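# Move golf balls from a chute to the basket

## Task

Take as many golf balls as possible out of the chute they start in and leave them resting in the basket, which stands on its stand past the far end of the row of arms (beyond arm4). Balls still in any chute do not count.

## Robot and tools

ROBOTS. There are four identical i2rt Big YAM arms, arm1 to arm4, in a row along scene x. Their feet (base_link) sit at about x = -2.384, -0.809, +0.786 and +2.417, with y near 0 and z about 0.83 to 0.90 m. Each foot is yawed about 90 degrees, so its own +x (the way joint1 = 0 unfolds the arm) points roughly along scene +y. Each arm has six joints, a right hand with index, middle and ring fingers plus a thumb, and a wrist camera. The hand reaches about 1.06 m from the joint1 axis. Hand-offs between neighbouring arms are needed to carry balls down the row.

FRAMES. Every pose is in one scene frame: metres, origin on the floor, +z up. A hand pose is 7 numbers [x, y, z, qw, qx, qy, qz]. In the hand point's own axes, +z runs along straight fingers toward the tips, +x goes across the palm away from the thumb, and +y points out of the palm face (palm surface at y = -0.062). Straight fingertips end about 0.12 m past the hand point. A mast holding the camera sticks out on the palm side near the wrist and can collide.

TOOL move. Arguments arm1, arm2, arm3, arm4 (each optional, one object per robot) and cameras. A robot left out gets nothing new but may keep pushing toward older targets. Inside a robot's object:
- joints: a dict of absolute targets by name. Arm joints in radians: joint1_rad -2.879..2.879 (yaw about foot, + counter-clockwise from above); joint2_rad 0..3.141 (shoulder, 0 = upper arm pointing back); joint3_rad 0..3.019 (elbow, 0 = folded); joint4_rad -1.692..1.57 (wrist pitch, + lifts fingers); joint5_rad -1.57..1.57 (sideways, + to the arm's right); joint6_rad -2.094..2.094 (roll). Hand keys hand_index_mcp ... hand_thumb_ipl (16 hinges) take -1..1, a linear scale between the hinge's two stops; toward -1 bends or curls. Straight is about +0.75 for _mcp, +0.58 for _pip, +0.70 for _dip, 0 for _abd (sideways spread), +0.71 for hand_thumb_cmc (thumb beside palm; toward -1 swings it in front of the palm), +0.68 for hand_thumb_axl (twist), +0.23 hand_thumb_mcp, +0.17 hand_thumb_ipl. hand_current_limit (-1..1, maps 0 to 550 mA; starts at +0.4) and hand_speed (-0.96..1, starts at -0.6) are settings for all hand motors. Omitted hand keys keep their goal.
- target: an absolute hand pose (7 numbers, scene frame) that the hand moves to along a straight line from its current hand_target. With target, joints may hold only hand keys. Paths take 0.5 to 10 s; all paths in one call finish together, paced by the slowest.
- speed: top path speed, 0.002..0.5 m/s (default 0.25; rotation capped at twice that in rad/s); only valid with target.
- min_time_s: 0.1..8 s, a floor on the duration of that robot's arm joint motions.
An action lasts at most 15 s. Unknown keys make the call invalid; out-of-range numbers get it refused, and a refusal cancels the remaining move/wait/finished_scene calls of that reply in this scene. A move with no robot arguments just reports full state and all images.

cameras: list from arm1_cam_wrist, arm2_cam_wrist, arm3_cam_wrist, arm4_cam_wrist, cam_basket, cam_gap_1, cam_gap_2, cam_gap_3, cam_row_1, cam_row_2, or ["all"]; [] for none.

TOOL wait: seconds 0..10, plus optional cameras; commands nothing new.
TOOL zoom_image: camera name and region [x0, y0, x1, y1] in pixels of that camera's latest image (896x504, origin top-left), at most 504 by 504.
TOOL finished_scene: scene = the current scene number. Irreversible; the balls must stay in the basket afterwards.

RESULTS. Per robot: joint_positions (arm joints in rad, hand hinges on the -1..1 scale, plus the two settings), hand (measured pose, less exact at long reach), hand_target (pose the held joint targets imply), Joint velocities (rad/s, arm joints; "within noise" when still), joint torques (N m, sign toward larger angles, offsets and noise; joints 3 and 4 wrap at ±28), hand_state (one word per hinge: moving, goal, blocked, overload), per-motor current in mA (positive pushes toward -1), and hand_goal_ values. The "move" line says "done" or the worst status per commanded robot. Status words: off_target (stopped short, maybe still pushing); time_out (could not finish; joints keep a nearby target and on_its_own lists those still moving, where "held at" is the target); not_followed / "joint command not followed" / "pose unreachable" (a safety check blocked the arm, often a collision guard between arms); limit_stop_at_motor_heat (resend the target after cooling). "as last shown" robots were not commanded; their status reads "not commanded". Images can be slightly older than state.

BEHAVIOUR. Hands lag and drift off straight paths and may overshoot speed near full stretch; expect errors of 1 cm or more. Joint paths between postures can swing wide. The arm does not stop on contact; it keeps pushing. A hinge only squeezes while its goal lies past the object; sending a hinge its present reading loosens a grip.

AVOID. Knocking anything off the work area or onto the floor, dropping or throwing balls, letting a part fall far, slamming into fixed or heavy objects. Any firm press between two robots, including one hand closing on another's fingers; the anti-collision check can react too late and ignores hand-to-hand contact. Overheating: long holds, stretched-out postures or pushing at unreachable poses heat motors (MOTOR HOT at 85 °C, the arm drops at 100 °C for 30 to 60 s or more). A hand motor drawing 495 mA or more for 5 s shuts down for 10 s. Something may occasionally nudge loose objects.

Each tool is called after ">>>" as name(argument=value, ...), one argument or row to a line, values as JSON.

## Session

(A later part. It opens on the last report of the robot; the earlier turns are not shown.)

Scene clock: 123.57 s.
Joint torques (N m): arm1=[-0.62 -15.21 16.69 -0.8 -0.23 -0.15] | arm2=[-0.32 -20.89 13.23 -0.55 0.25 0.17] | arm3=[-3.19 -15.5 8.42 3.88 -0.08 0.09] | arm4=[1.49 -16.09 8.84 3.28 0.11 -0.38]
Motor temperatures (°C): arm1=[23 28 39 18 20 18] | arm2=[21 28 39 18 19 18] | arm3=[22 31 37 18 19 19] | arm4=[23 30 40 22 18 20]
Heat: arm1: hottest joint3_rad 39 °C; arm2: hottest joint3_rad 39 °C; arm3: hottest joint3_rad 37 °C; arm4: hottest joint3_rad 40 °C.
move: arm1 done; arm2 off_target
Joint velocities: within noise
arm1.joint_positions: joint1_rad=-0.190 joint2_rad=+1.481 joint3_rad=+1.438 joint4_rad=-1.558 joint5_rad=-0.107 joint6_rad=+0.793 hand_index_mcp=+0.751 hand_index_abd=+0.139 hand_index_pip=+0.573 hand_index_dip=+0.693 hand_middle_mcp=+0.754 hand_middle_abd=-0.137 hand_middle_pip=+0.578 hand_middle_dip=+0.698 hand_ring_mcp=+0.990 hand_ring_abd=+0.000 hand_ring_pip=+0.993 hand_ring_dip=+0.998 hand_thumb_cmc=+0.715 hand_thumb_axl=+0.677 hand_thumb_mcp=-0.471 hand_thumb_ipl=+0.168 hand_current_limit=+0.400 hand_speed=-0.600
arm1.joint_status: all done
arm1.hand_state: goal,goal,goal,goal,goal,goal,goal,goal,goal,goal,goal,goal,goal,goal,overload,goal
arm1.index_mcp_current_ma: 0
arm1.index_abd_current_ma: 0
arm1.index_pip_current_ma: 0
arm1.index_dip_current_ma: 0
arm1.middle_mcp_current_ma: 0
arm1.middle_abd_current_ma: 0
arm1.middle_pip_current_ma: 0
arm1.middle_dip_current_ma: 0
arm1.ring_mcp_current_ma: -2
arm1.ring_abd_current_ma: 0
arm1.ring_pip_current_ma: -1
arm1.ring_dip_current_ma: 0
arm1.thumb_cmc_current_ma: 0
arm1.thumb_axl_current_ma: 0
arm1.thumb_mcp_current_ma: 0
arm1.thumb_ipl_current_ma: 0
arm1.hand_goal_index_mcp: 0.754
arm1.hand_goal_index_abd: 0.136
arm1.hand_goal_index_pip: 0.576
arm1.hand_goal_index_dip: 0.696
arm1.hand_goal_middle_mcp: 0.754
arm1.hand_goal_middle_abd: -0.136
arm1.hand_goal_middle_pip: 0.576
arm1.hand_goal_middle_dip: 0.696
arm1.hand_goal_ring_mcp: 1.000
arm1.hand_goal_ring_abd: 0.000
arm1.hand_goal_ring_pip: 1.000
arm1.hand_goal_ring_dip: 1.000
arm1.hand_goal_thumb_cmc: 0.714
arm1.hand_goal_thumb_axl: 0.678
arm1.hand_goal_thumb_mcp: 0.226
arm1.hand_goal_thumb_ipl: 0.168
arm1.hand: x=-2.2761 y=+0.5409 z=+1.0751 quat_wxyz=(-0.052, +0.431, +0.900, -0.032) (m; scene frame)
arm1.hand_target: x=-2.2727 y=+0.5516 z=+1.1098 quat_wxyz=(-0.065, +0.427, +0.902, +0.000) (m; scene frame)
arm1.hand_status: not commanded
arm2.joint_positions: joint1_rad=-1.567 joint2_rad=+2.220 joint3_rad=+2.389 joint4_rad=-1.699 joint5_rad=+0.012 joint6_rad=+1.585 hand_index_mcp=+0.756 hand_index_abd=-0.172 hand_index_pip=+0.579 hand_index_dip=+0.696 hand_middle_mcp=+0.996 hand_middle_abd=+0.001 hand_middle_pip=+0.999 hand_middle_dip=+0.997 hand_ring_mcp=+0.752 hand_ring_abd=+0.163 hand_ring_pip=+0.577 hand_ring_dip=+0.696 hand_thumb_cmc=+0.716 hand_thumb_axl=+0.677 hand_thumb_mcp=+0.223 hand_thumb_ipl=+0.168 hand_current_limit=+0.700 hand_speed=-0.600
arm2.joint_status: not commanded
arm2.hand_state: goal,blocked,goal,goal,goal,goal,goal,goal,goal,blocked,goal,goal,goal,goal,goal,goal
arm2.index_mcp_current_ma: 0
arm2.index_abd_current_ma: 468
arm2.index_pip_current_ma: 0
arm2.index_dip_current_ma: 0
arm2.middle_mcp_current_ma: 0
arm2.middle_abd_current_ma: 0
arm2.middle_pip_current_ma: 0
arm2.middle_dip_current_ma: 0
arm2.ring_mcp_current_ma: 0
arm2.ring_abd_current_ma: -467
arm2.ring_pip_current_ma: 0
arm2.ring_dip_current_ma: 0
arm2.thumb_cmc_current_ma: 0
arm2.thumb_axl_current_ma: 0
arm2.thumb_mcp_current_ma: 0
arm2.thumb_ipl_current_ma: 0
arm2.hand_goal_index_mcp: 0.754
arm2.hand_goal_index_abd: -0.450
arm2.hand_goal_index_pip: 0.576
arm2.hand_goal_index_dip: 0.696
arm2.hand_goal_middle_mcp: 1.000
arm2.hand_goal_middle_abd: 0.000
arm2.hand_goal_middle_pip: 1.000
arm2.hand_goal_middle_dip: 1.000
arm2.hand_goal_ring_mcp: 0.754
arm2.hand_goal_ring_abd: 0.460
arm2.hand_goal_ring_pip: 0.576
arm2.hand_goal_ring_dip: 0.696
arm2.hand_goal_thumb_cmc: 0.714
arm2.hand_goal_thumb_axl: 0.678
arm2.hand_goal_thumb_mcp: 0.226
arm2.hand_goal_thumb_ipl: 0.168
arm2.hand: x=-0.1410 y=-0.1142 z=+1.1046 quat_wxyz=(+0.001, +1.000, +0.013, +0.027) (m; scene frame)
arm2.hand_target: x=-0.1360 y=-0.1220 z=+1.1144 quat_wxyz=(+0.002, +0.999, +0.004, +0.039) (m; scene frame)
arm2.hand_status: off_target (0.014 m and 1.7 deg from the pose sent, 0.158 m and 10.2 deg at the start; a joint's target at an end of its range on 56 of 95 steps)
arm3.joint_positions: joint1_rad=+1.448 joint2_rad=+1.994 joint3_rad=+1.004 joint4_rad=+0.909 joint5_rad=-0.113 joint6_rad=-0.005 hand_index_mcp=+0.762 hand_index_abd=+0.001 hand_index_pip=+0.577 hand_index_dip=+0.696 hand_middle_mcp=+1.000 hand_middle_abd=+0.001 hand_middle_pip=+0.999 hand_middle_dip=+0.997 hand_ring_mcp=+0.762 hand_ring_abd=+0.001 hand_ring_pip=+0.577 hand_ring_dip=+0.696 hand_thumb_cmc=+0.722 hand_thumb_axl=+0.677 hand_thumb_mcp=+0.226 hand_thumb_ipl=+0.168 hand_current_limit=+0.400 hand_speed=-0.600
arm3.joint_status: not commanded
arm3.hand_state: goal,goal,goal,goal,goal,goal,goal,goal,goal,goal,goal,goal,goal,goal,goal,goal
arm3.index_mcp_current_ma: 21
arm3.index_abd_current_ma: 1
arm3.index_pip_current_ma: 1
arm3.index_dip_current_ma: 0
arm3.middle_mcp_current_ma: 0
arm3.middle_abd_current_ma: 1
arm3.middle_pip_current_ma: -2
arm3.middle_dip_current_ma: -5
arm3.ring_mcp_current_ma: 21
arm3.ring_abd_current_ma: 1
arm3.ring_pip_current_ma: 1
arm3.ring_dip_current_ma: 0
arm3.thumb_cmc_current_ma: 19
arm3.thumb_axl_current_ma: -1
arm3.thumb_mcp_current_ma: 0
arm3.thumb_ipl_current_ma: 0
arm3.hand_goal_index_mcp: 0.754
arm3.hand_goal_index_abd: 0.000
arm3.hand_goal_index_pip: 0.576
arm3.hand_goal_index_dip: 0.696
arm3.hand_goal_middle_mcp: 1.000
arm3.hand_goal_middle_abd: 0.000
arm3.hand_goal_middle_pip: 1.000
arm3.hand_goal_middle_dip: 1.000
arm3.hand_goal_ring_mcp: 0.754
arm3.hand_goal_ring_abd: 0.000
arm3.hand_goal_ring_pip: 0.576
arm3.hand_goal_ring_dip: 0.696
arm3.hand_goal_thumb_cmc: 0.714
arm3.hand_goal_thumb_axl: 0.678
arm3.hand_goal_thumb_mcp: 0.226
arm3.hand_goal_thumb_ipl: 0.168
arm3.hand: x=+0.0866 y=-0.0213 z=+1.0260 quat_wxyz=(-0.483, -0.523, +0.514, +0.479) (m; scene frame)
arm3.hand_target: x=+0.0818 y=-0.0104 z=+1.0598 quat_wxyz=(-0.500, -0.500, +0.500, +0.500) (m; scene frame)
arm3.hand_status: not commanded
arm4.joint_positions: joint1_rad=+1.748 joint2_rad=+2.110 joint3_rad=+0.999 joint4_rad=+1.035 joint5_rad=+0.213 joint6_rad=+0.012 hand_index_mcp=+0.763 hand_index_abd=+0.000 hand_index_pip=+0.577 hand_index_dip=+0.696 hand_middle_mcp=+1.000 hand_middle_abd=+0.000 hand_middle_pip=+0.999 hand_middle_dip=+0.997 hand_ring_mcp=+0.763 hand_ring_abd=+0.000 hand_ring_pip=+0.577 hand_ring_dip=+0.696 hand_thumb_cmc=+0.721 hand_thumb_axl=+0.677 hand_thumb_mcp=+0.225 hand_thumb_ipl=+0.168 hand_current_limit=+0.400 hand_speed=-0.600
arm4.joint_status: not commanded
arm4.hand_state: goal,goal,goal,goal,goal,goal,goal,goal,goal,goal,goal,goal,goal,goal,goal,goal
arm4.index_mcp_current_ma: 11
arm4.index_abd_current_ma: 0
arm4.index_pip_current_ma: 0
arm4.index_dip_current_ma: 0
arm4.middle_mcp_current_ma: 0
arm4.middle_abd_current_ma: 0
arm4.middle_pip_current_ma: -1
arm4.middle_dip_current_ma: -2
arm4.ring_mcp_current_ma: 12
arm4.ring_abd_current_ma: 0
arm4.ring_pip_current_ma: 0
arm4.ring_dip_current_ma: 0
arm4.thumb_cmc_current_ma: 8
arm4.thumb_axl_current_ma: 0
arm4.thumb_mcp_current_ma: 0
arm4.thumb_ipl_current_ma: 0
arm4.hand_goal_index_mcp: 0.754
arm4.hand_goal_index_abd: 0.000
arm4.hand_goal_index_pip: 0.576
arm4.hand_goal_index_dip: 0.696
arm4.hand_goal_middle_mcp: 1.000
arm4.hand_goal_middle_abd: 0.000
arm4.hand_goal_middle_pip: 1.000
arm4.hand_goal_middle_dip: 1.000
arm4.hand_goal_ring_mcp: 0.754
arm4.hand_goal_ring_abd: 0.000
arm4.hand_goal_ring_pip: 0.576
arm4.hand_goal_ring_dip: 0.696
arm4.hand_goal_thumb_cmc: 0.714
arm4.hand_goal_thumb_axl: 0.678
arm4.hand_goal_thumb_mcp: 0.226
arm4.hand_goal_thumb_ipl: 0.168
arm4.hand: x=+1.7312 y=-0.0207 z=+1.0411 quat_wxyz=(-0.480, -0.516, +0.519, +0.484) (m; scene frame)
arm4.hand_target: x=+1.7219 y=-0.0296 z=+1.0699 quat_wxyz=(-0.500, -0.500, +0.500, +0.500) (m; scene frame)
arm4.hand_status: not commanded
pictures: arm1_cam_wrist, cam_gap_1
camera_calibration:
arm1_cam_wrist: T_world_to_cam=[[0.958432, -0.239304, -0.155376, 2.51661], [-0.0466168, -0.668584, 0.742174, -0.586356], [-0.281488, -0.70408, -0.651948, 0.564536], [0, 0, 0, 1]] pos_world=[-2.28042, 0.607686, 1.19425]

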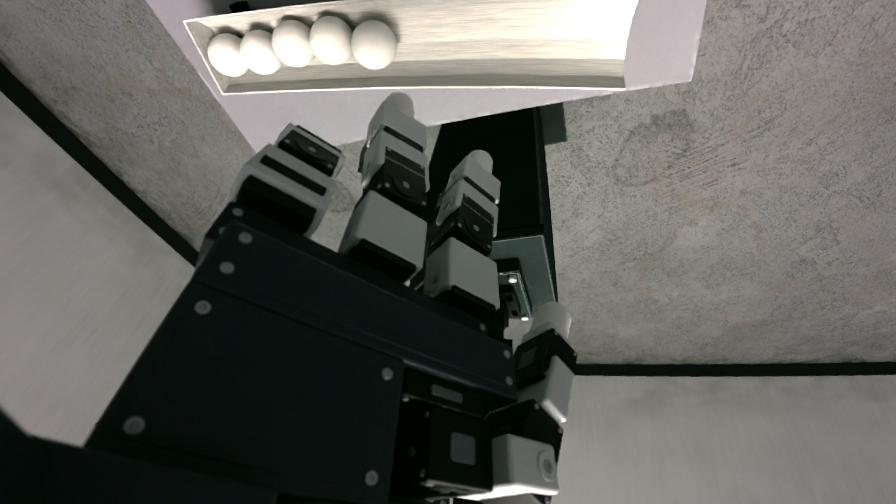

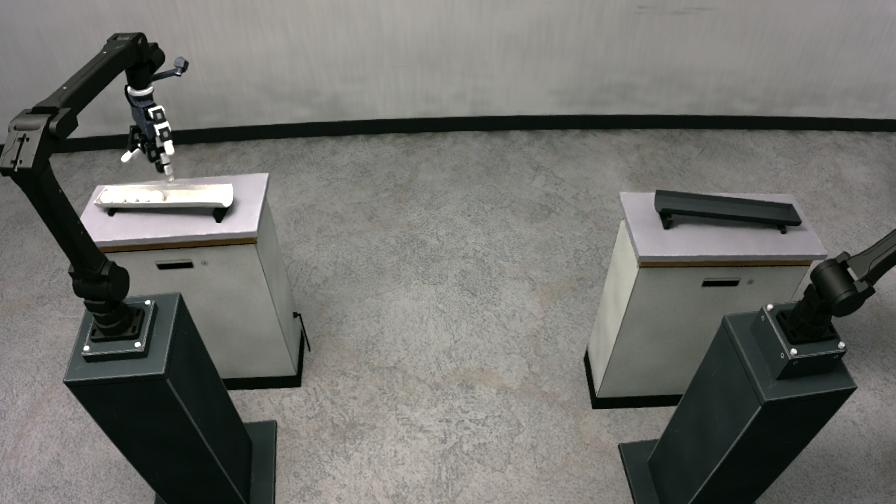

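>>> move(
  arm1={"target": [-2.360, 0.5575, 1.01, -0.0662, 0.4435, 0.8921, 0.0526], "speed": 0.1},
  arm3={"target": [0.03, 0, 1.068, -0.5, -0.5, 0.5, 0.5], "speed": 0.1},
  cameras=["arm1_cam_wrist"],
)

>>> move(
  arm3={"target": [-0.023, 0, 1.074, -0.5, -0.5, 0.5, 0.5], "speed": 0.06},
  arm1={"target": [-2.360, 0.5575, 0.985, -0.0662, 0.4435, 0.8921, 0.0526], "speed": 0.06},
  cameras=["arm1_cam_wrist", "arm3_cam_wrist", "cam_gap_1"],
)

Scene clock: 136.77 s.
Joint torques (N m): arm1=[-0.15 -13.8 10.45 0.81 0.03 0.11] | arm2=[-0.32 -20.89 13.24 -0.51 0.24 0.17] | arm3=[-3.19 -15.5 9.33 2.47 -0.1 0.1] | arm4=[1.38 -16.03 8.84 3.3 0.11 -0.39]
Motor temperatures (°C): arm1=[23 28 40 18 20 18] | arm2=[21 30 41 18 19 18] | arm3=[22 31 37 18 19 19] | arm4=[23 30 40 22 18 20]
Heat: arm1: hottest joint3_rad 40 °C; arm2: hottest joint3_rad 41 °C; arm3: hottest joint3_rad 37 °C; arm4: hottest joint3_rad 40 °C.
move: arm1 done; arm3 off_target
Joint velocities: within noise
arm1.joint_positions: joint1_rad=+0.025 joint2_rad=+1.456 joint3_rad=+1.205 joint4_rad=-1.184 joint5_rad=-0.043 joint6_rad=+1.030 hand_index_mcp=+0.751 hand_index_abd=+0.139 hand_index_pip=+0.573 hand_index_dip=+0.693 hand_middle_mcp=+0.754 hand_middle_abd=-0.137 hand_middle_pip=+0.578 hand_middle_dip=+0.698 hand_ring_mcp=+0.991 hand_ring_abd=+0.000 hand_ring_pip=+0.993 hand_ring_dip=+0.998 hand_thumb_cmc=+0.715 hand_thumb_axl=+0.677 hand_thumb_mcp=-0.471 hand_thumb_ipl=+0.168 hand_current_limit=+0.400 hand_speed=-0.600
arm1.joint_status: not commanded
arm1.hand_state: goal,goal,goal,goal,goal,goal,goal,goal,goal,goal,goal,goal,goal,goal,overload,goal
arm1.index_mcp_current_ma: 0
arm1.index_abd_current_ma: 0
arm1.index_pip_current_ma: 0
arm1.index_dip_current_ma: 0
arm1.middle_mcp_current_ma: 0
arm1.middle_abd_current_ma: 0
arm1.middle_pip_current_ma: 0
arm1.middle_dip_current_ma: 0
arm1.ring_mcp_current_ma: -2
arm1.ring_abd_current_ma: 0
arm1.ring_pip_current_ma: -1
arm1.ring_dip_current_ma: 0
arm1.thumb_cmc_current_ma: 0
arm1.thumb_axl_current_ma: 0
arm1.thumb_mcp_current_ma: 0
arm1.thumb_ipl_current_ma: 0
arm1.hand_goal_index_mcp: 0.754
arm1.hand_goal_index_abd: 0.136
arm1.hand_goal_index_pip: 0.576
arm1.hand_goal_index_dip: 0.696
arm1.hand_goal_middle_mcp: 0.754
arm1.hand_goal_middle_abd: -0.136
arm1.hand_goal_middle_pip: 0.576
arm1.hand_goal_middle_dip: 0.696
arm1.hand_goal_ring_mcp: 1.000
arm1.hand_goal_ring_abd: 0.000
arm1.hand_goal_ring_pip: 1.000
arm1.hand_goal_ring_dip: 1.000
arm1.hand_goal_thumb_cmc: 0.714
arm1.hand_goal_thumb_axl: 0.678
arm1.hand_goal_thumb_mcp: 0.226
arm1.hand_goal_thumb_ipl: 0.168
arm1.hand: x=-2.3595 y=+0.5564 z=+1.0089 quat_wxyz=(-0.062, +0.439, +0.895, +0.046) (m; scene frame)
arm1.hand_target: x=-2.3600 y=+0.5575 z=+1.0101 quat_wxyz=(-0.066, +0.444, +0.892, +0.053) (m; scene frame)
arm1.hand_status: done (0.002 m and 1.1 deg from the pose sent, 0.107 m and 10.0 deg at the start)
arm2, arm4: as last shown
arm3.joint_positions: joint1_rad=+1.441 joint2_rad=+2.047 joint3_rad=+1.169 joint4_rad=+0.840 joint5_rad=-0.119 joint6_rad=-0.004 hand_index_mcp=+0.762 hand_index_abd=+0.001 hand_index_pip=+0.577 hand_index_dip=+0.696 hand_middle_mcp=+1.000 hand_middle_abd=+0.001 hand_middle_pip=+0.999 hand_middle_dip=+0.997 hand_ring_mcp=+0.762 hand_ring_abd=+0.001 hand_ring_pip=+0.577 hand_ring_dip=+0.696 hand_thumb_cmc=+0.722 hand_thumb_axl=+0.677 hand_thumb_mcp=+0.226 hand_thumb_ipl=+0.168 hand_current_limit=+0.400 hand_speed=-0.600
arm3.joint_status: not commanded
arm3.hand_state: goal,goal,goal,goal,goal,goal,goal,goal,goal,goal,goal,goal,goal,goal,goal,goal
arm3.index_mcp_current_ma: 21
arm3.index_abd_current_ma: 1
arm3.index_pip_current_ma: 1
arm3.index_dip_current_ma: 0
arm3.middle_mcp_current_ma: 0
arm3.middle_abd_current_ma: 1
arm3.middle_pip_current_ma: -2
arm3.middle_dip_current_ma: -5
arm3.ring_mcp_current_ma: 21
arm3.ring_abd_current_ma: 1
arm3.ring_pip_current_ma: 1
arm3.ring_dip_current_ma: 0
arm3.thumb_cmc_current_ma: 19
arm3.thumb_axl_current_ma: -1
arm3.thumb_mcp_current_ma: 0
arm3.thumb_ipl_current_ma: 0
arm3.hand_goal_index_mcp: 0.754
arm3.hand_goal_index_abd: 0.000
arm3.hand_goal_index_pip: 0.576
arm3.hand_goal_index_dip: 0.696
arm3.hand_goal_middle_mcp: 1.000
arm3.hand_goal_middle_abd: 0.000
arm3.hand_goal_middle_pip: 1.000
arm3.hand_goal_middle_dip: 1.000
arm3.hand_goal_ring_mcp: 0.754
arm3.hand_goal_ring_abd: 0.000
arm3.hand_goal_ring_pip: 0.576
arm3.hand_goal_ring_dip: 0.696
arm3.hand_goal_thumb_cmc: 0.714
arm3.hand_goal_thumb_axl: 0.678
arm3.hand_goal_thumb_mcp: 0.226
arm3.hand_goal_thumb_ipl: 0.168
arm3.hand: x=+0.0395 y=-0.0124 z=+1.0514 quat_wxyz=(-0.493, -0.513, +0.503, +0.491) (m; scene frame)
arm3.hand_target: x=+0.0313 y=-0.0002 z=+1.0682 quat_wxyz=(-0.500, -0.500, +0.500, +0.500) (m; scene frame)
arm3.hand_status: off_target (0.023 m and 2.0 deg from the pose sent, 0.074 m and 4.4 deg at the start)
pictures: arm1_cam_wrist
camera_calibration:
arm1_cam_wrist: T_world_to_cam=[[0.959452, -0.242948, -0.142928, 2.58182], [-0.100245, -0.768016, 0.632536, -0.491367], [-0.263444, -0.59256, -0.761229, 0.599596], [0, 0, 0, 1]] pos_world=[-2.36843, 0.605165, 1.13625]

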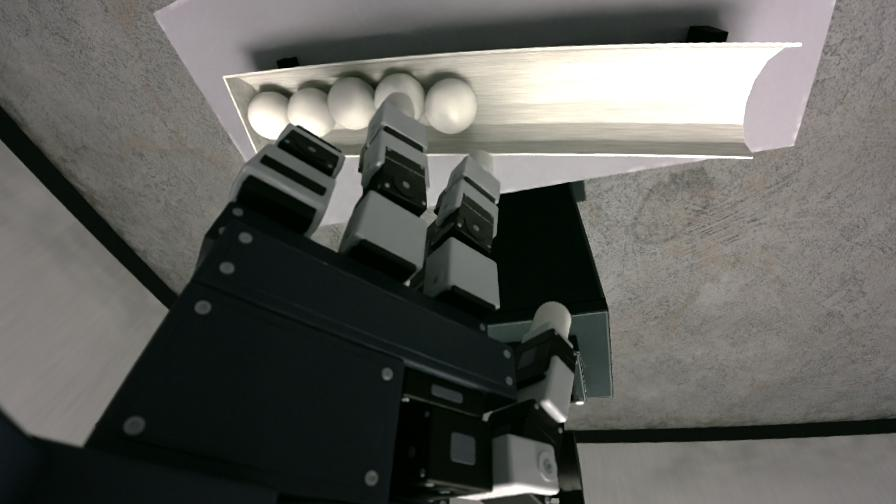

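Scene clock: 138.20 s.
Joint torques (N m): arm1=[-0.09 -11.87 9.76 0.8 0.01 0.1] | arm2=[-0.38 -20.78 13.2 -0.51 0.24 0.16] | arm3=[-2.43 -17.03 10.1 2.47 0.05 0.09] | arm4=[1.38 -16.03 8.83 3.29 0.11 -0.39]
Motor temperatures (°C): arm1=[23 28 40 18 20 18] | arm2=[21 30 42 18 19 18] | arm3=[22 31 38 18 19 19] | arm4=[23 30 40 22 18 20]
Heat: arm1: hottest joint3_rad 40 °C; arm2: hottest joint3_rad 42 °C; arm3: hottest joint3_rad 38 °C; arm4: hottest joint3_rad 40 °C.
move: arm1 done; arm3 off_target
Joint velocities: within noise
arm1.joint_positions: joint1_rad=+0.025 joint2_rad=+1.456 joint3_rad=+1.162 joint4_rad=-1.116 joint5_rad=-0.043 joint6_rad=+1.030 hand_index_mcp=+0.752 hand_index_abd=+0.137 hand_index_pip=+0.574 hand_index_dip=+0.694 hand_middle_mcp=+0.754 hand_middle_abd=-0.137 hand_middle_pip=+0.578 hand_middle_dip=+0.698 hand_ring_mcp=+0.991 hand_ring_abd=+0.000 hand_ring_pip=+0.993 hand_ring_dip=+0.998 hand_thumb_cmc=+0.715 hand_thumb_axl=+0.677 hand_thumb_mcp=-0.471 hand_thumb_ipl=+0.168 hand_current_limit=+0.400 hand_speed=-0.600
arm1.joint_status: not commanded
arm1.hand_state: goal,goal,goal,goal,goal,goal,goal,goal,goal,goal,goal,goal,goal,goal,overload,goal
arm1.index_mcp_current_ma: 0
arm1.index_abd_current_ma: 0
arm1.index_pip_current_ma: 0
arm1.index_dip_current_ma: 0
arm1.middle_mcp_current_ma: 0
arm1.middle_abd_current_ma: 0
arm1.middle_pip_current_ma: 0
arm1.middle_dip_current_ma: 0
arm1.ring_mcp_current_ma: -2
arm1.ring_abd_current_ma: 0
arm1.ring_pip_current_ma: -1
arm1.ring_dip_current_ma: 0
arm1.thumb_cmc_current_ma: 0
arm1.thumb_axl_current_ma: 0
arm1.thumb_mcp_current_ma: 0
arm1.thumb_ipl_current_ma: 0
arm1.hand_goal_index_mcp: 0.754
arm1.hand_goal_index_abd: 0.136
arm1.hand_goal_index_pip: 0.576
arm1.hand_goal_index_dip: 0.696
arm1.hand_goal_middle_mcp: 0.754
arm1.hand_goal_middle_abd: -0.136
arm1.hand_goal_middle_pip: 0.576
arm1.hand_goal_middle_dip: 0.696
arm1.hand_goal_ring_mcp: 1.000
arm1.hand_goal_ring_abd: 0.000
arm1.hand_goal_ring_pip: 1.000
arm1.hand_goal_ring_dip: 1.000
arm1.hand_goal_thumb_cmc: 0.714
arm1.hand_goal_thumb_axl: 0.678
arm1.hand_goal_thumb_mcp: 0.226
arm1.hand_goal_thumb_ipl: 0.168
arm1.hand: x=-2.3599 y=+0.5582 z=+0.9946 quat_wxyz=(-0.069, +0.439, +0.894, +0.056) (m; scene frame)
arm1.hand_target: x=-2.3601 y=+0.5573 z=+0.9851 quat_wxyz=(-0.066, +0.443, +0.892, +0.053) (m; scene frame)
arm1.hand_status: done (0.010 m and 0.8 deg from the pose sent, 0.024 m and 1.1 deg at the start)
arm2, arm4: as last shown
arm3.joint_positions: joint1_rad=+1.441 joint2_rad=+2.134 joint3_rad=+1.352 joint4_rad=+0.740 joint5_rad=-0.113 joint6_rad=-0.004 hand_index_mcp=+0.762 hand_index_abd=+0.001 hand_index_pip=+0.577 hand_index_dip=+0.696 hand_middle_mcp=+1.000 hand_middle_abd=+0.001 hand_middle_pip=+0.999 hand_middle_dip=+0.997 hand_ring_mcp=+0.762 hand_ring_abd=+0.001 hand_ring_pip=+0.577 hand_ring_dip=+0.696 hand_thumb_cmc=+0.722 hand_thumb_axl=+0.677 hand_thumb_mcp=+0.226 hand_thumb_ipl=+0.168 hand_current_limit=+0.400 hand_speed=-0.600
arm3.joint_status: not commanded
arm3.hand_state: goal,goal,goal,goal,goal,goal,goal,goal,goal,goal,goal,goal,goal,goal,goal,goal
arm3.index_mcp_current_ma: 21
arm3.index_abd_current_ma: 1
arm3.index_pip_current_ma: 1
arm3.index_dip_current_ma: 0
arm3.middle_mcp_current_ma: 0
arm3.middle_abd_current_ma: 1
arm3.middle_pip_current_ma: -2
arm3.middle_dip_current_ma: -5
arm3.ring_mcp_current_ma: 21
arm3.ring_abd_current_ma: 1
arm3.ring_pip_current_ma: 1
arm3.ring_dip_current_ma: 0
arm3.thumb_cmc_current_ma: 19
arm3.thumb_axl_current_ma: -1
arm3.thumb_mcp_current_ma: 0
arm3.thumb_ipl_current_ma: 0
arm3.hand_goal_index_mcp: 0.754
arm3.hand_goal_index_abd: 0.000
arm3.hand_goal_index_pip: 0.576
arm3.hand_goal_index_dip: 0.696
arm3.hand_goal_middle_mcp: 1.000
arm3.hand_goal_middle_abd: 0.000
arm3.hand_goal_middle_pip: 1.000
arm3.hand_goal_middle_dip: 1.000
arm3.hand_goal_ring_mcp: 0.754
arm3.hand_goal_ring_abd: 0.000
arm3.hand_goal_ring_pip: 0.576
arm3.hand_goal_ring_dip: 0.696
arm3.hand_goal_thumb_cmc: 0.714
arm3.hand_goal_thumb_axl: 0.678
arm3.hand_goal_thumb_mcp: 0.226
arm3.hand_goal_thumb_ipl: 0.168
arm3.hand: x=-0.0129 y=-0.0056 z=+1.0539 quat_wxyz=(-0.490, -0.513, +0.505, +0.491) (m; scene frame)
arm3.hand_target: x=-0.0214 y=-0.0003 z=+1.0740 quat_wxyz=(-0.500, -0.500, +0.500, +0.500) (m; scene frame)
arm3.hand_status: off_target (0.023 m and 2.2 deg from the pose sent, 0.068 m and 2.0 deg at the start)
pictures: arm1_cam_wrist, arm3_cam_wrist, cam_gap_1
camera_calibration:
arm1_cam_wrist: T_world_to_cam=[[0.958926, -0.23964, -0.151768, 2.58631], [-0.09873, -0.78356, 0.613421, -0.449753], [-0.265919, -0.573242, -0.775036, 0.586844], [0, 0, 0, 1]] pos_world=[-2.36843, 0.603777, 1.12323]
arm3_cam_wrist: T_world_to_cam=[[-0.00958238, 0.80053, 0.599216, -0.594636], [0.778314, 0.382195, -0.498151, 0.480552], [-0.627802, 0.461605, -0.626726, 0.779976], [0, 0, 0, 1]] pos_world=[0.109952, -0.0676812, 1.08453]

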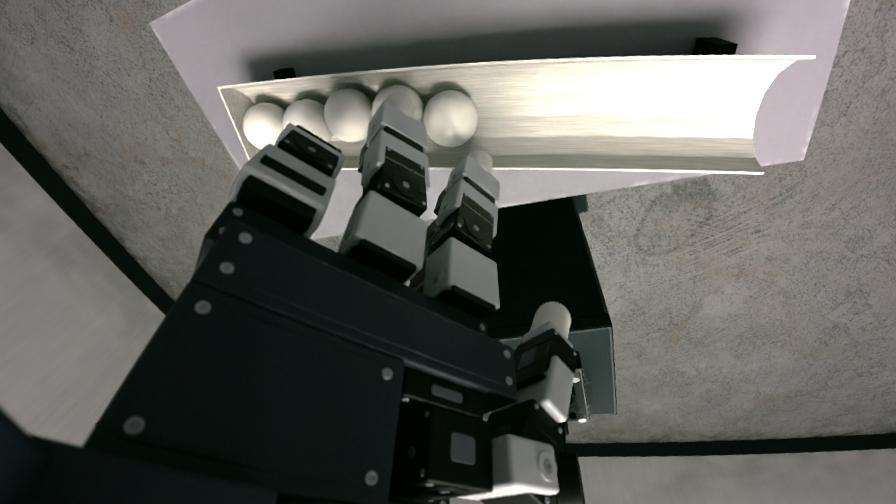

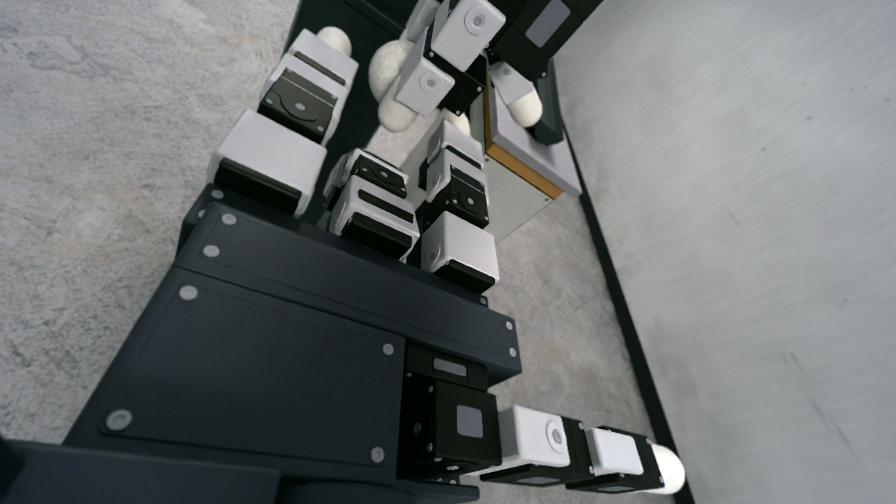

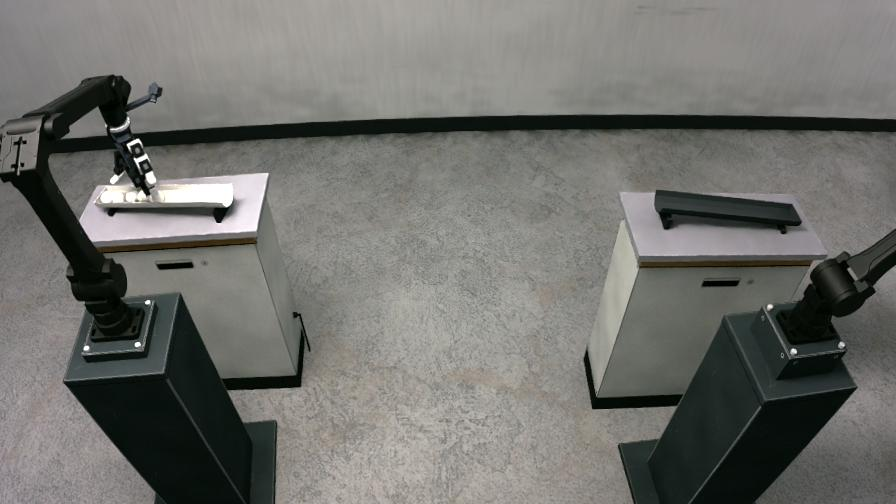

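>>> zoom_image(
  camera="arm3_cam_wrist",
  region=[250, 0, 550, 200],
)

>>> zoom_image(
  camera="arm1_cam_wrist",
  region=[300, 0, 600, 200],
)

Scaled by 1.680 from the camera's 896x504 image, which has a finer 1280x720 frame.

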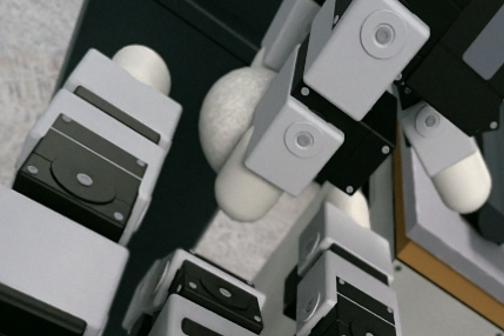

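Scaled by 1.680 from the camera's 896x504 image, which has a finer 1280x720 frame.

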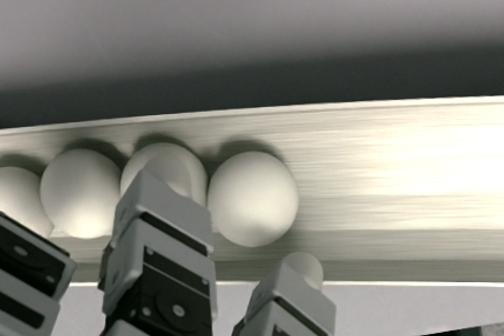

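>>> move(
  arm1={"target": [-2.358, 0.558, 0.960, -0.0662, 0.4435, 0.8921, 0.0526], "speed": 0.05},
  arm3={"target": [-0.021, 0, 1.082, -0.5, -0.5, 0.5, 0.5], "speed": 0.05},
  cameras=["arm1_cam_wrist", "arm3_cam_wrist"],
)

>>> zoom_image(
  camera="arm3_cam_wrist",
  region=[250, 0, 550, 200],
)

>>> zoom_image(
  camera="arm1_cam_wrist",
  region=[300, 0, 600, 200],
)

Scene clock: 143.07 s.
Joint torques (N m): arm1=[-0.62 -11.22 9.26 0.73 -0.1 0.03] | arm2=[-0.32 -20.72 13.2 -0.51 0.24 0.16] | arm3=[-2.43 -18.37 9.63 2.47 0.03 0.09] | arm4=[1.44 -16.09 8.83 3.3 0.11 -0.38]
Motor temperatures (°C): arm1=[23 28 39 18 20 18] | arm2=[21 30 42 18 19 18] | arm3=[22 31 38 18 19 19] | arm4=[23 30 40 22 18 20]
Heat: arm1: hottest joint3_rad 39 °C; arm2: hottest joint3_rad 42 °C; arm3: hottest joint3_rad 38 °C; arm4: hottest joint3_rad 40 °C.
move: arm1 off_target; arm3 off_target
Joint velocities: within noise
arm1.joint_positions: joint1_rad=+0.025 joint2_rad=+1.470 joint3_rad=+1.122 joint4_rad=-1.046 joint5_rad=-0.040 joint6_rad=+1.030 hand_index_mcp=+0.744 hand_index_abd=+0.132 hand_index_pip=+0.570 hand_index_dip=+0.694 hand_middle_mcp=+0.747 hand_middle_abd=-0.139 hand_middle_pip=+0.574 hand_middle_dip=+0.697 hand_ring_mcp=+0.991 hand_ring_abd=+0.000 hand_ring_pip=+0.993 hand_ring_dip=+0.998 hand_thumb_cmc=+0.715 hand_thumb_axl=+0.677 hand_thumb_mcp=-0.471 hand_thumb_ipl=+0.168 hand_current_limit=+0.400 hand_speed=-0.600
arm1.joint_status: not commanded
arm1.hand_state: goal,goal,goal,goal,goal,goal,goal,goal,goal,goal,goal,goal,goal,goal,overload,goal
arm1.index_mcp_current_ma: -2
arm1.index_abd_current_ma: 0
arm1.index_pip_current_ma: -1
arm1.index_dip_current_ma: 0
arm1.middle_mcp_current_ma: -1
arm1.middle_abd_current_ma: 0
arm1.middle_pip_current_ma: 0
arm1.middle_dip_current_ma: 0
arm1.ring_mcp_current_ma: -2
arm1.ring_abd_current_ma: 0
arm1.ring_pip_current_ma: -1
arm1.ring_dip_current_ma: 0
arm1.thumb_cmc_current_ma: 0
arm1.thumb_axl_current_ma: 0
arm1.thumb_mcp_current_ma: 0
arm1.thumb_ipl_current_ma: 0
arm1.hand_goal_index_mcp: 0.754
arm1.hand_goal_index_abd: 0.136
arm1.hand_goal_index_pip: 0.576
arm1.hand_goal_index_dip: 0.696
arm1.hand_goal_middle_mcp: 0.754
arm1.hand_goal_middle_abd: -0.136
arm1.hand_goal_middle_pip: 0.576
arm1.hand_goal_middle_dip: 0.696
arm1.hand_goal_ring_mcp: 1.000
arm1.hand_goal_ring_abd: 0.000
arm1.hand_goal_ring_pip: 1.000
arm1.hand_goal_ring_dip: 1.000
arm1.hand_goal_thumb_cmc: 0.714
arm1.hand_goal_thumb_axl: 0.678
arm1.hand_goal_thumb_mcp: 0.226
arm1.hand_goal_thumb_ipl: 0.168
arm1.hand: x=-2.3601 y=+0.5613 z=+0.9760 quat_wxyz=(-0.072, +0.438, +0.894, +0.064) (m; scene frame)
arm1.hand_target: x=-2.3581 y=+0.5576 z=+0.9603 quat_wxyz=(-0.066, +0.444, +0.892, +0.053) (m; scene frame)
arm1.hand_status: off_target (0.016 m and 1.6 deg from the pose sent, 0.035 m and 0.8 deg at the start)
arm2, arm4: as last shown
arm3.joint_positions: joint1_rad=+1.441 joint2_rad=+2.134 joint3_rad=+1.352 joint4_rad=+0.728 joint5_rad=-0.113 joint6_rad=-0.004 hand_index_mcp=+0.762 hand_index_abd=+0.001 hand_index_pip=+0.577 hand_index_dip=+0.696 hand_middle_mcp=+1.000 hand_middle_abd=+0.001 hand_middle_pip=+0.999 hand_middle_dip=+0.997 hand_ring_mcp=+0.762 hand_ring_abd=+0.001 hand_ring_pip=+0.577 hand_ring_dip=+0.696 hand_thumb_cmc=+0.722 hand_thumb_axl=+0.677 hand_thumb_mcp=+0.226 hand_thumb_ipl=+0.168 hand_current_limit=+0.400 hand_speed=-0.600
arm3.joint_status: not commanded
arm3.hand_state: goal,goal,goal,goal,goal,goal,goal,goal,goal,goal,goal,goal,goal,goal,goal,goal
arm3.index_mcp_current_ma: 21
arm3.index_abd_current_ma: 1
arm3.index_pip_current_ma: 1
arm3.index_dip_current_ma: 0
arm3.middle_mcp_current_ma: 0
arm3.middle_abd_current_ma: 1
arm3.middle_pip_current_ma: -2
arm3.middle_dip_current_ma: -5
arm3.ring_mcp_current_ma: 21
arm3.ring_abd_current_ma: 1
arm3.ring_pip_current_ma: 1
arm3.ring_dip_current_ma: 0
arm3.thumb_cmc_current_ma: 19
arm3.thumb_axl_current_ma: -1
arm3.thumb_mcp_current_ma: 0
arm3.thumb_ipl_current_ma: 0
arm3.hand_goal_index_mcp: 0.754
arm3.hand_goal_index_abd: 0.000
arm3.hand_goal_index_pip: 0.576
arm3.hand_goal_index_dip: 0.696
arm3.hand_goal_middle_mcp: 1.000
arm3.hand_goal_middle_abd: 0.000
arm3.hand_goal_middle_pip: 1.000
arm3.hand_goal_middle_dip: 1.000
arm3.hand_goal_ring_mcp: 0.754
arm3.hand_goal_ring_abd: 0.000
arm3.hand_goal_ring_pip: 0.576
arm3.hand_goal_ring_dip: 0.696
arm3.hand_goal_thumb_cmc: 0.714
arm3.hand_goal_thumb_axl: 0.678
arm3.hand_goal_thumb_mcp: 0.226
arm3.hand_goal_thumb_ipl: 0.168
arm3.hand: x=-0.0137 y=-0.0055 z=+1.0510 quat_wxyz=(-0.488, -0.515, +0.509, +0.488) (m; scene frame)
arm3.hand_target: x=-0.0192 y=-0.0003 z=+1.0819 quat_wxyz=(-0.500, -0.500, +0.500, +0.500) (m; scene frame)
arm3.hand_status: off_target (0.032 m and 2.8 deg from the pose sent, 0.030 m and 2.2 deg at the start)
pictures: arm1_cam_wrist, arm3_cam_wrist
camera_calibration:
arm1_cam_wrist: T_world_to_cam=[[0.958849, -0.237652, -0.15534, 2.58656], [-0.0994148, -0.793527, 0.600359, -0.419229], [-0.265943, -0.560211, -0.784499, 0.575949], [0, 0, 0, 1]] pos_world=[-2.36863, 0.604686, 1.10532]
arm3_cam_wrist: T_world_to_cam=[[-0.016304, 0.801266, 0.598086, -0.59189], [0.783942, 0.381526, -0.489767, 0.471012], [-0.62062, 0.460879, -0.634367, 0.785759], [0, 0, 0, 1]] pos_world=[0.108761, -0.0675822, 1.08315]

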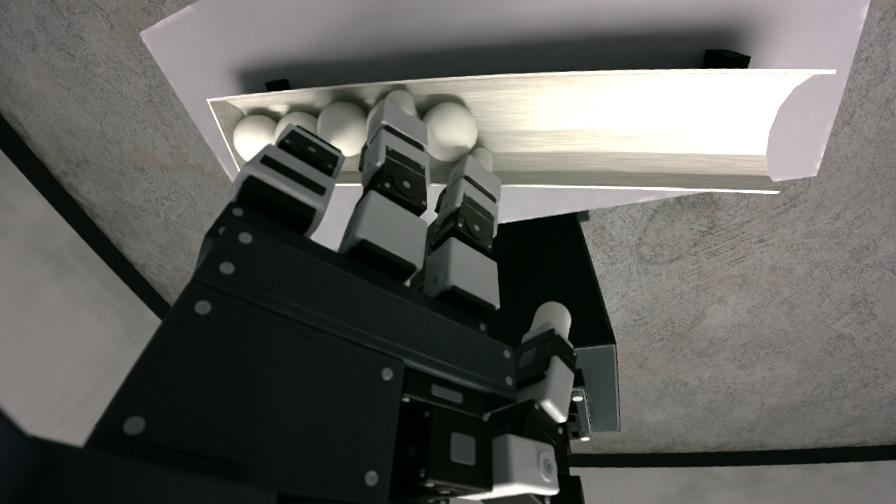

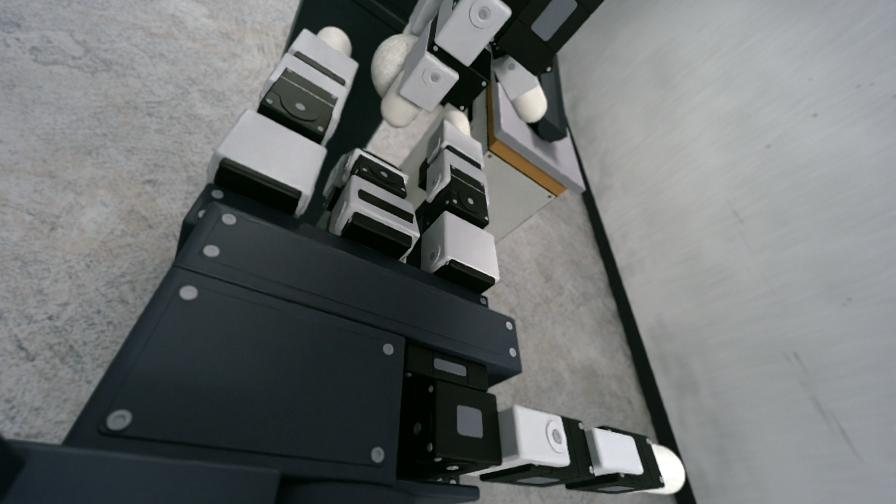

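Scaled by 1.680 from the camera's 896x504 image, which has a finer 1280x720 frame.

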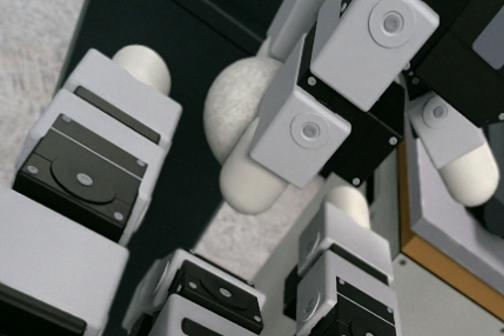

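Scaled by 1.680 from the camera's 896x504 image, which has a finer 1280x720 frame.

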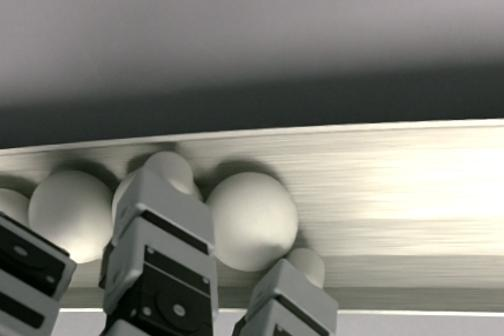

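>>> move(
  arm1={"joints": {"hand_index_abd": -0.22, "hand_middle_abd": 0.22}},
  arm3={"target": [-0.023, 0, 1.095, -0.5, -0.5, 0.5, 0.5], "speed": 0.06},
  cameras=["arm1_cam_wrist", "arm3_cam_wrist"],
)

>>> zoom_image(
  camera="arm3_cam_wrist",
  region=[250, 0, 550, 200],
)

>>> zoom_image(
  camera="arm1_cam_wrist",
  region=[300, 0, 600, 200],
)

Scene clock: 145.63 s.
Joint torques (N m): arm1=[-0.44 -11.22 9.48 0.73 -0.31 0.04] | arm2=[-0.26 -20.78 13.22 -0.53 0.24 0.17] | arm3=[-2.49 -19.02 10.24 2.43 0.03 0.09] | arm4=[1.38 -16.15 8.83 3.28 0.11 -0.38]
Motor temperatures (°C): arm1=[23 28 39 18 20 18] | arm2=[21 31 42 18 19 18] | arm3=[22 31 38 18 19 19] | arm4=[23 30 40 22 18 20]
Heat: arm1: hottest joint3_rad 39 °C; arm2: hottest joint3_rad 42 °C; arm3: hottest joint3_rad 38 °C; arm4: hottest joint3_rad 40 °C.
move: arm1 off_target; arm3 off_target
Joint velocities: within noise
arm1.joint_positions: joint1_rad=+0.024 joint2_rad=+1.470 joint3_rad=+1.120 joint4_rad=-1.046 joint5_rad=-0.034 joint6_rad=+1.030 hand_index_mcp=+0.744 hand_index_abd=+0.088 hand_index_pip=+0.570 hand_index_dip=+0.694 hand_middle_mcp=+0.747 hand_middle_abd=-0.038 hand_middle_pip=+0.573 hand_middle_dip=+0.696 hand_ring_mcp=+0.991 hand_ring_abd=+0.000 hand_ring_pip=+0.993 hand_ring_dip=+0.998 hand_thumb_cmc=+0.715 hand_thumb_axl=+0.677 hand_thumb_mcp=-0.471 hand_thumb_ipl=+0.168 hand_current_limit=+0.400 hand_speed=-0.600
arm1.joint_status: hand_index_abd off_target (ended at +0.088, target -0.220); hand_middle_abd off_target (ended at -0.038, target +0.220)
arm1.hand_state: goal,blocked,goal,goal,goal,blocked,goal,goal,goal,goal,goal,goal,goal,goal,overload,goal
arm1.index_mcp_current_ma: -2
arm1.index_abd_current_ma: 385
arm1.index_pip_current_ma: -1
arm1.index_dip_current_ma: 0
arm1.middle_mcp_current_ma: -1
arm1.middle_abd_current_ma: -385
arm1.middle_pip_current_ma: 0
arm1.middle_dip_current_ma: 0
arm1.ring_mcp_current_ma: -2
arm1.ring_abd_current_ma: 0
arm1.ring_pip_current_ma: -1
arm1.ring_dip_current_ma: 0
arm1.thumb_cmc_current_ma: 0
arm1.thumb_axl_current_ma: 0
arm1.thumb_mcp_current_ma: 0
arm1.thumb_ipl_current_ma: 0
arm1.hand_goal_index_mcp: 0.754
arm1.hand_goal_index_abd: -0.220
arm1.hand_goal_index_pip: 0.576
arm1.hand_goal_index_dip: 0.696
arm1.hand_goal_middle_mcp: 0.754
arm1.hand_goal_middle_abd: 0.220
arm1.hand_goal_middle_pip: 0.576
arm1.hand_goal_middle_dip: 0.696
arm1.hand_goal_ring_mcp: 1.000
arm1.hand_goal_ring_abd: 0.000
arm1.hand_goal_ring_pip: 1.000
arm1.hand_goal_ring_dip: 1.000
arm1.hand_goal_thumb_cmc: 0.714
arm1.hand_goal_thumb_axl: 0.678
arm1.hand_goal_thumb_mcp: 0.226
arm1.hand_goal_thumb_ipl: 0.168
arm1.hand: x=-2.3582 y=+0.5604 z=+0.9755 quat_wxyz=(-0.069, +0.439, +0.893, +0.064) (m; scene frame)
arm1.hand_target: x=-2.3581 y=+0.5576 z=+0.9603 quat_wxyz=(-0.066, +0.444, +0.892, +0.053) (m; scene frame)
arm1.hand_status: not commanded
arm2, arm4: as last shown
arm3.joint_positions: joint1_rad=+1.441 joint2_rad=+2.123 joint3_rad=+1.352 joint4_rad=+0.702 joint5_rad=-0.113 joint6_rad=-0.004 hand_index_mcp=+0.762 hand_index_abd=+0.001 hand_index_pip=+0.577 hand_index_dip=+0.696 hand_middle_mcp=+1.000 hand_middle_abd=+0.001 hand_middle_pip=+0.999 hand_middle_dip=+0.997 hand_ring_mcp=+0.762 hand_ring_abd=+0.001 hand_ring_pip=+0.577 hand_ring_dip=+0.696 hand_thumb_cmc=+0.722 hand_thumb_axl=+0.677 hand_thumb_mcp=+0.226 hand_thumb_ipl=+0.168 hand_current_limit=+0.400 hand_speed=-0.600
arm3.joint_status: not commanded
arm3.hand_state: goal,goal,goal,goal,goal,goal,goal,goal,goal,goal,goal,goal,goal,goal,goal,goal
arm3.index_mcp_current_ma: 21
arm3.index_abd_current_ma: 1
arm3.index_pip_current_ma: 1
arm3.index_dip_current_ma: 0
arm3.middle_mcp_current_ma: 0
arm3.middle_abd_current_ma: 1
arm3.middle_pip_current_ma: -2
arm3.middle_dip_current_ma: -5
arm3.ring_mcp_current_ma: 21
arm3.ring_abd_current_ma: 1
arm3.ring_pip_current_ma: 1
arm3.ring_dip_current_ma: 0
arm3.thumb_cmc_current_ma: 19
arm3.thumb_axl_current_ma: -1
arm3.thumb_mcp_current_ma: 0
arm3.thumb_ipl_current_ma: 0
arm3.hand_goal_index_mcp: 0.754
arm3.hand_goal_index_abd: 0.000
arm3.hand_goal_index_pip: 0.576
arm3.hand_goal_index_dip: 0.696
arm3.hand_goal_middle_mcp: 1.000
arm3.hand_goal_middle_abd: 0.000
arm3.hand_goal_middle_pip: 1.000
arm3.hand_goal_middle_dip: 1.000
arm3.hand_goal_ring_mcp: 0.754
arm3.hand_goal_ring_abd: 0.000
arm3.hand_goal_ring_pip: 0.576
arm3.hand_goal_ring_dip: 0.696
arm3.hand_goal_thumb_cmc: 0.714
arm3.hand_goal_thumb_axl: 0.678
arm3.hand_goal_thumb_mcp: 0.226
arm3.hand_goal_thumb_ipl: 0.168
arm3.hand: x=-0.0146 y=-0.0054 z=+1.0530 quat_wxyz=(-0.484, -0.518, +0.513, +0.484) (m; scene frame)
arm3.hand_target: x=-0.0201 y=-0.0005 z=+1.0950 quat_wxyz=(-0.500, -0.500, +0.500, +0.500) (m; scene frame)
arm3.hand_status: off_target (0.043 m and 3.6 deg from the pose sent, 0.045 m and 2.8 deg at the start)
pictures: arm1_cam_wrist, arm3_cam_wrist
camera_calibration:
arm1_cam_wrist: T_world_to_cam=[[0.95912, -0.240358, -0.149386, 2.58086], [-0.104916, -0.792251, 0.601108, -0.433782], [-0.262833, -0.560862, -0.785081, 0.583781], [0, 0, 0, 1]] pos_world=[-2.36743, 0.604088, 1.10461]
arm3_cam_wrist: T_world_to_cam=[[-0.0252707, 0.802253, 0.596449, -0.591666], [0.791354, 0.380619, -0.478422, 0.460802], [-0.610835, 0.459913, -0.644485, 0.797237], [0, 0, 0, 1]] pos_world=[0.107372, -0.0673835, 1.08716]

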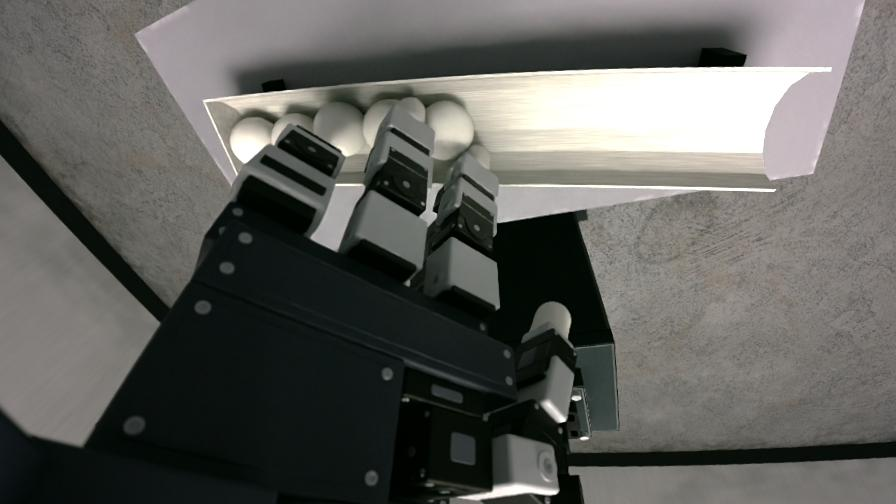

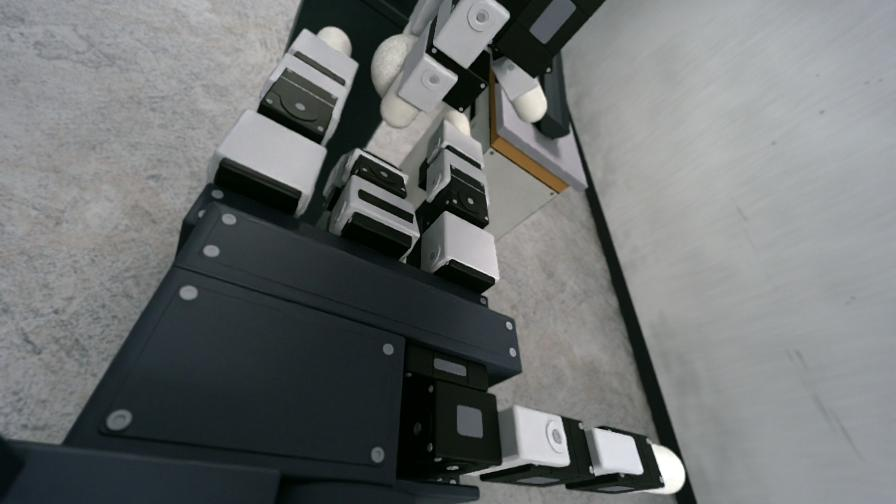

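Scaled by 1.680 from the camera's 896x504 image, which has a finer 1280x720 frame.

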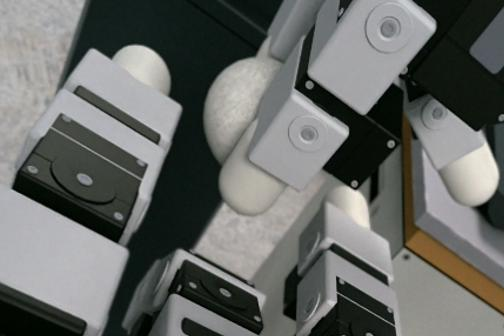

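Scaled by 1.680 from the camera's 896x504 image, which has a finer 1280x720 frame.

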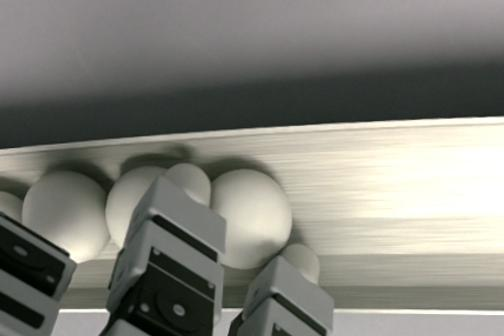

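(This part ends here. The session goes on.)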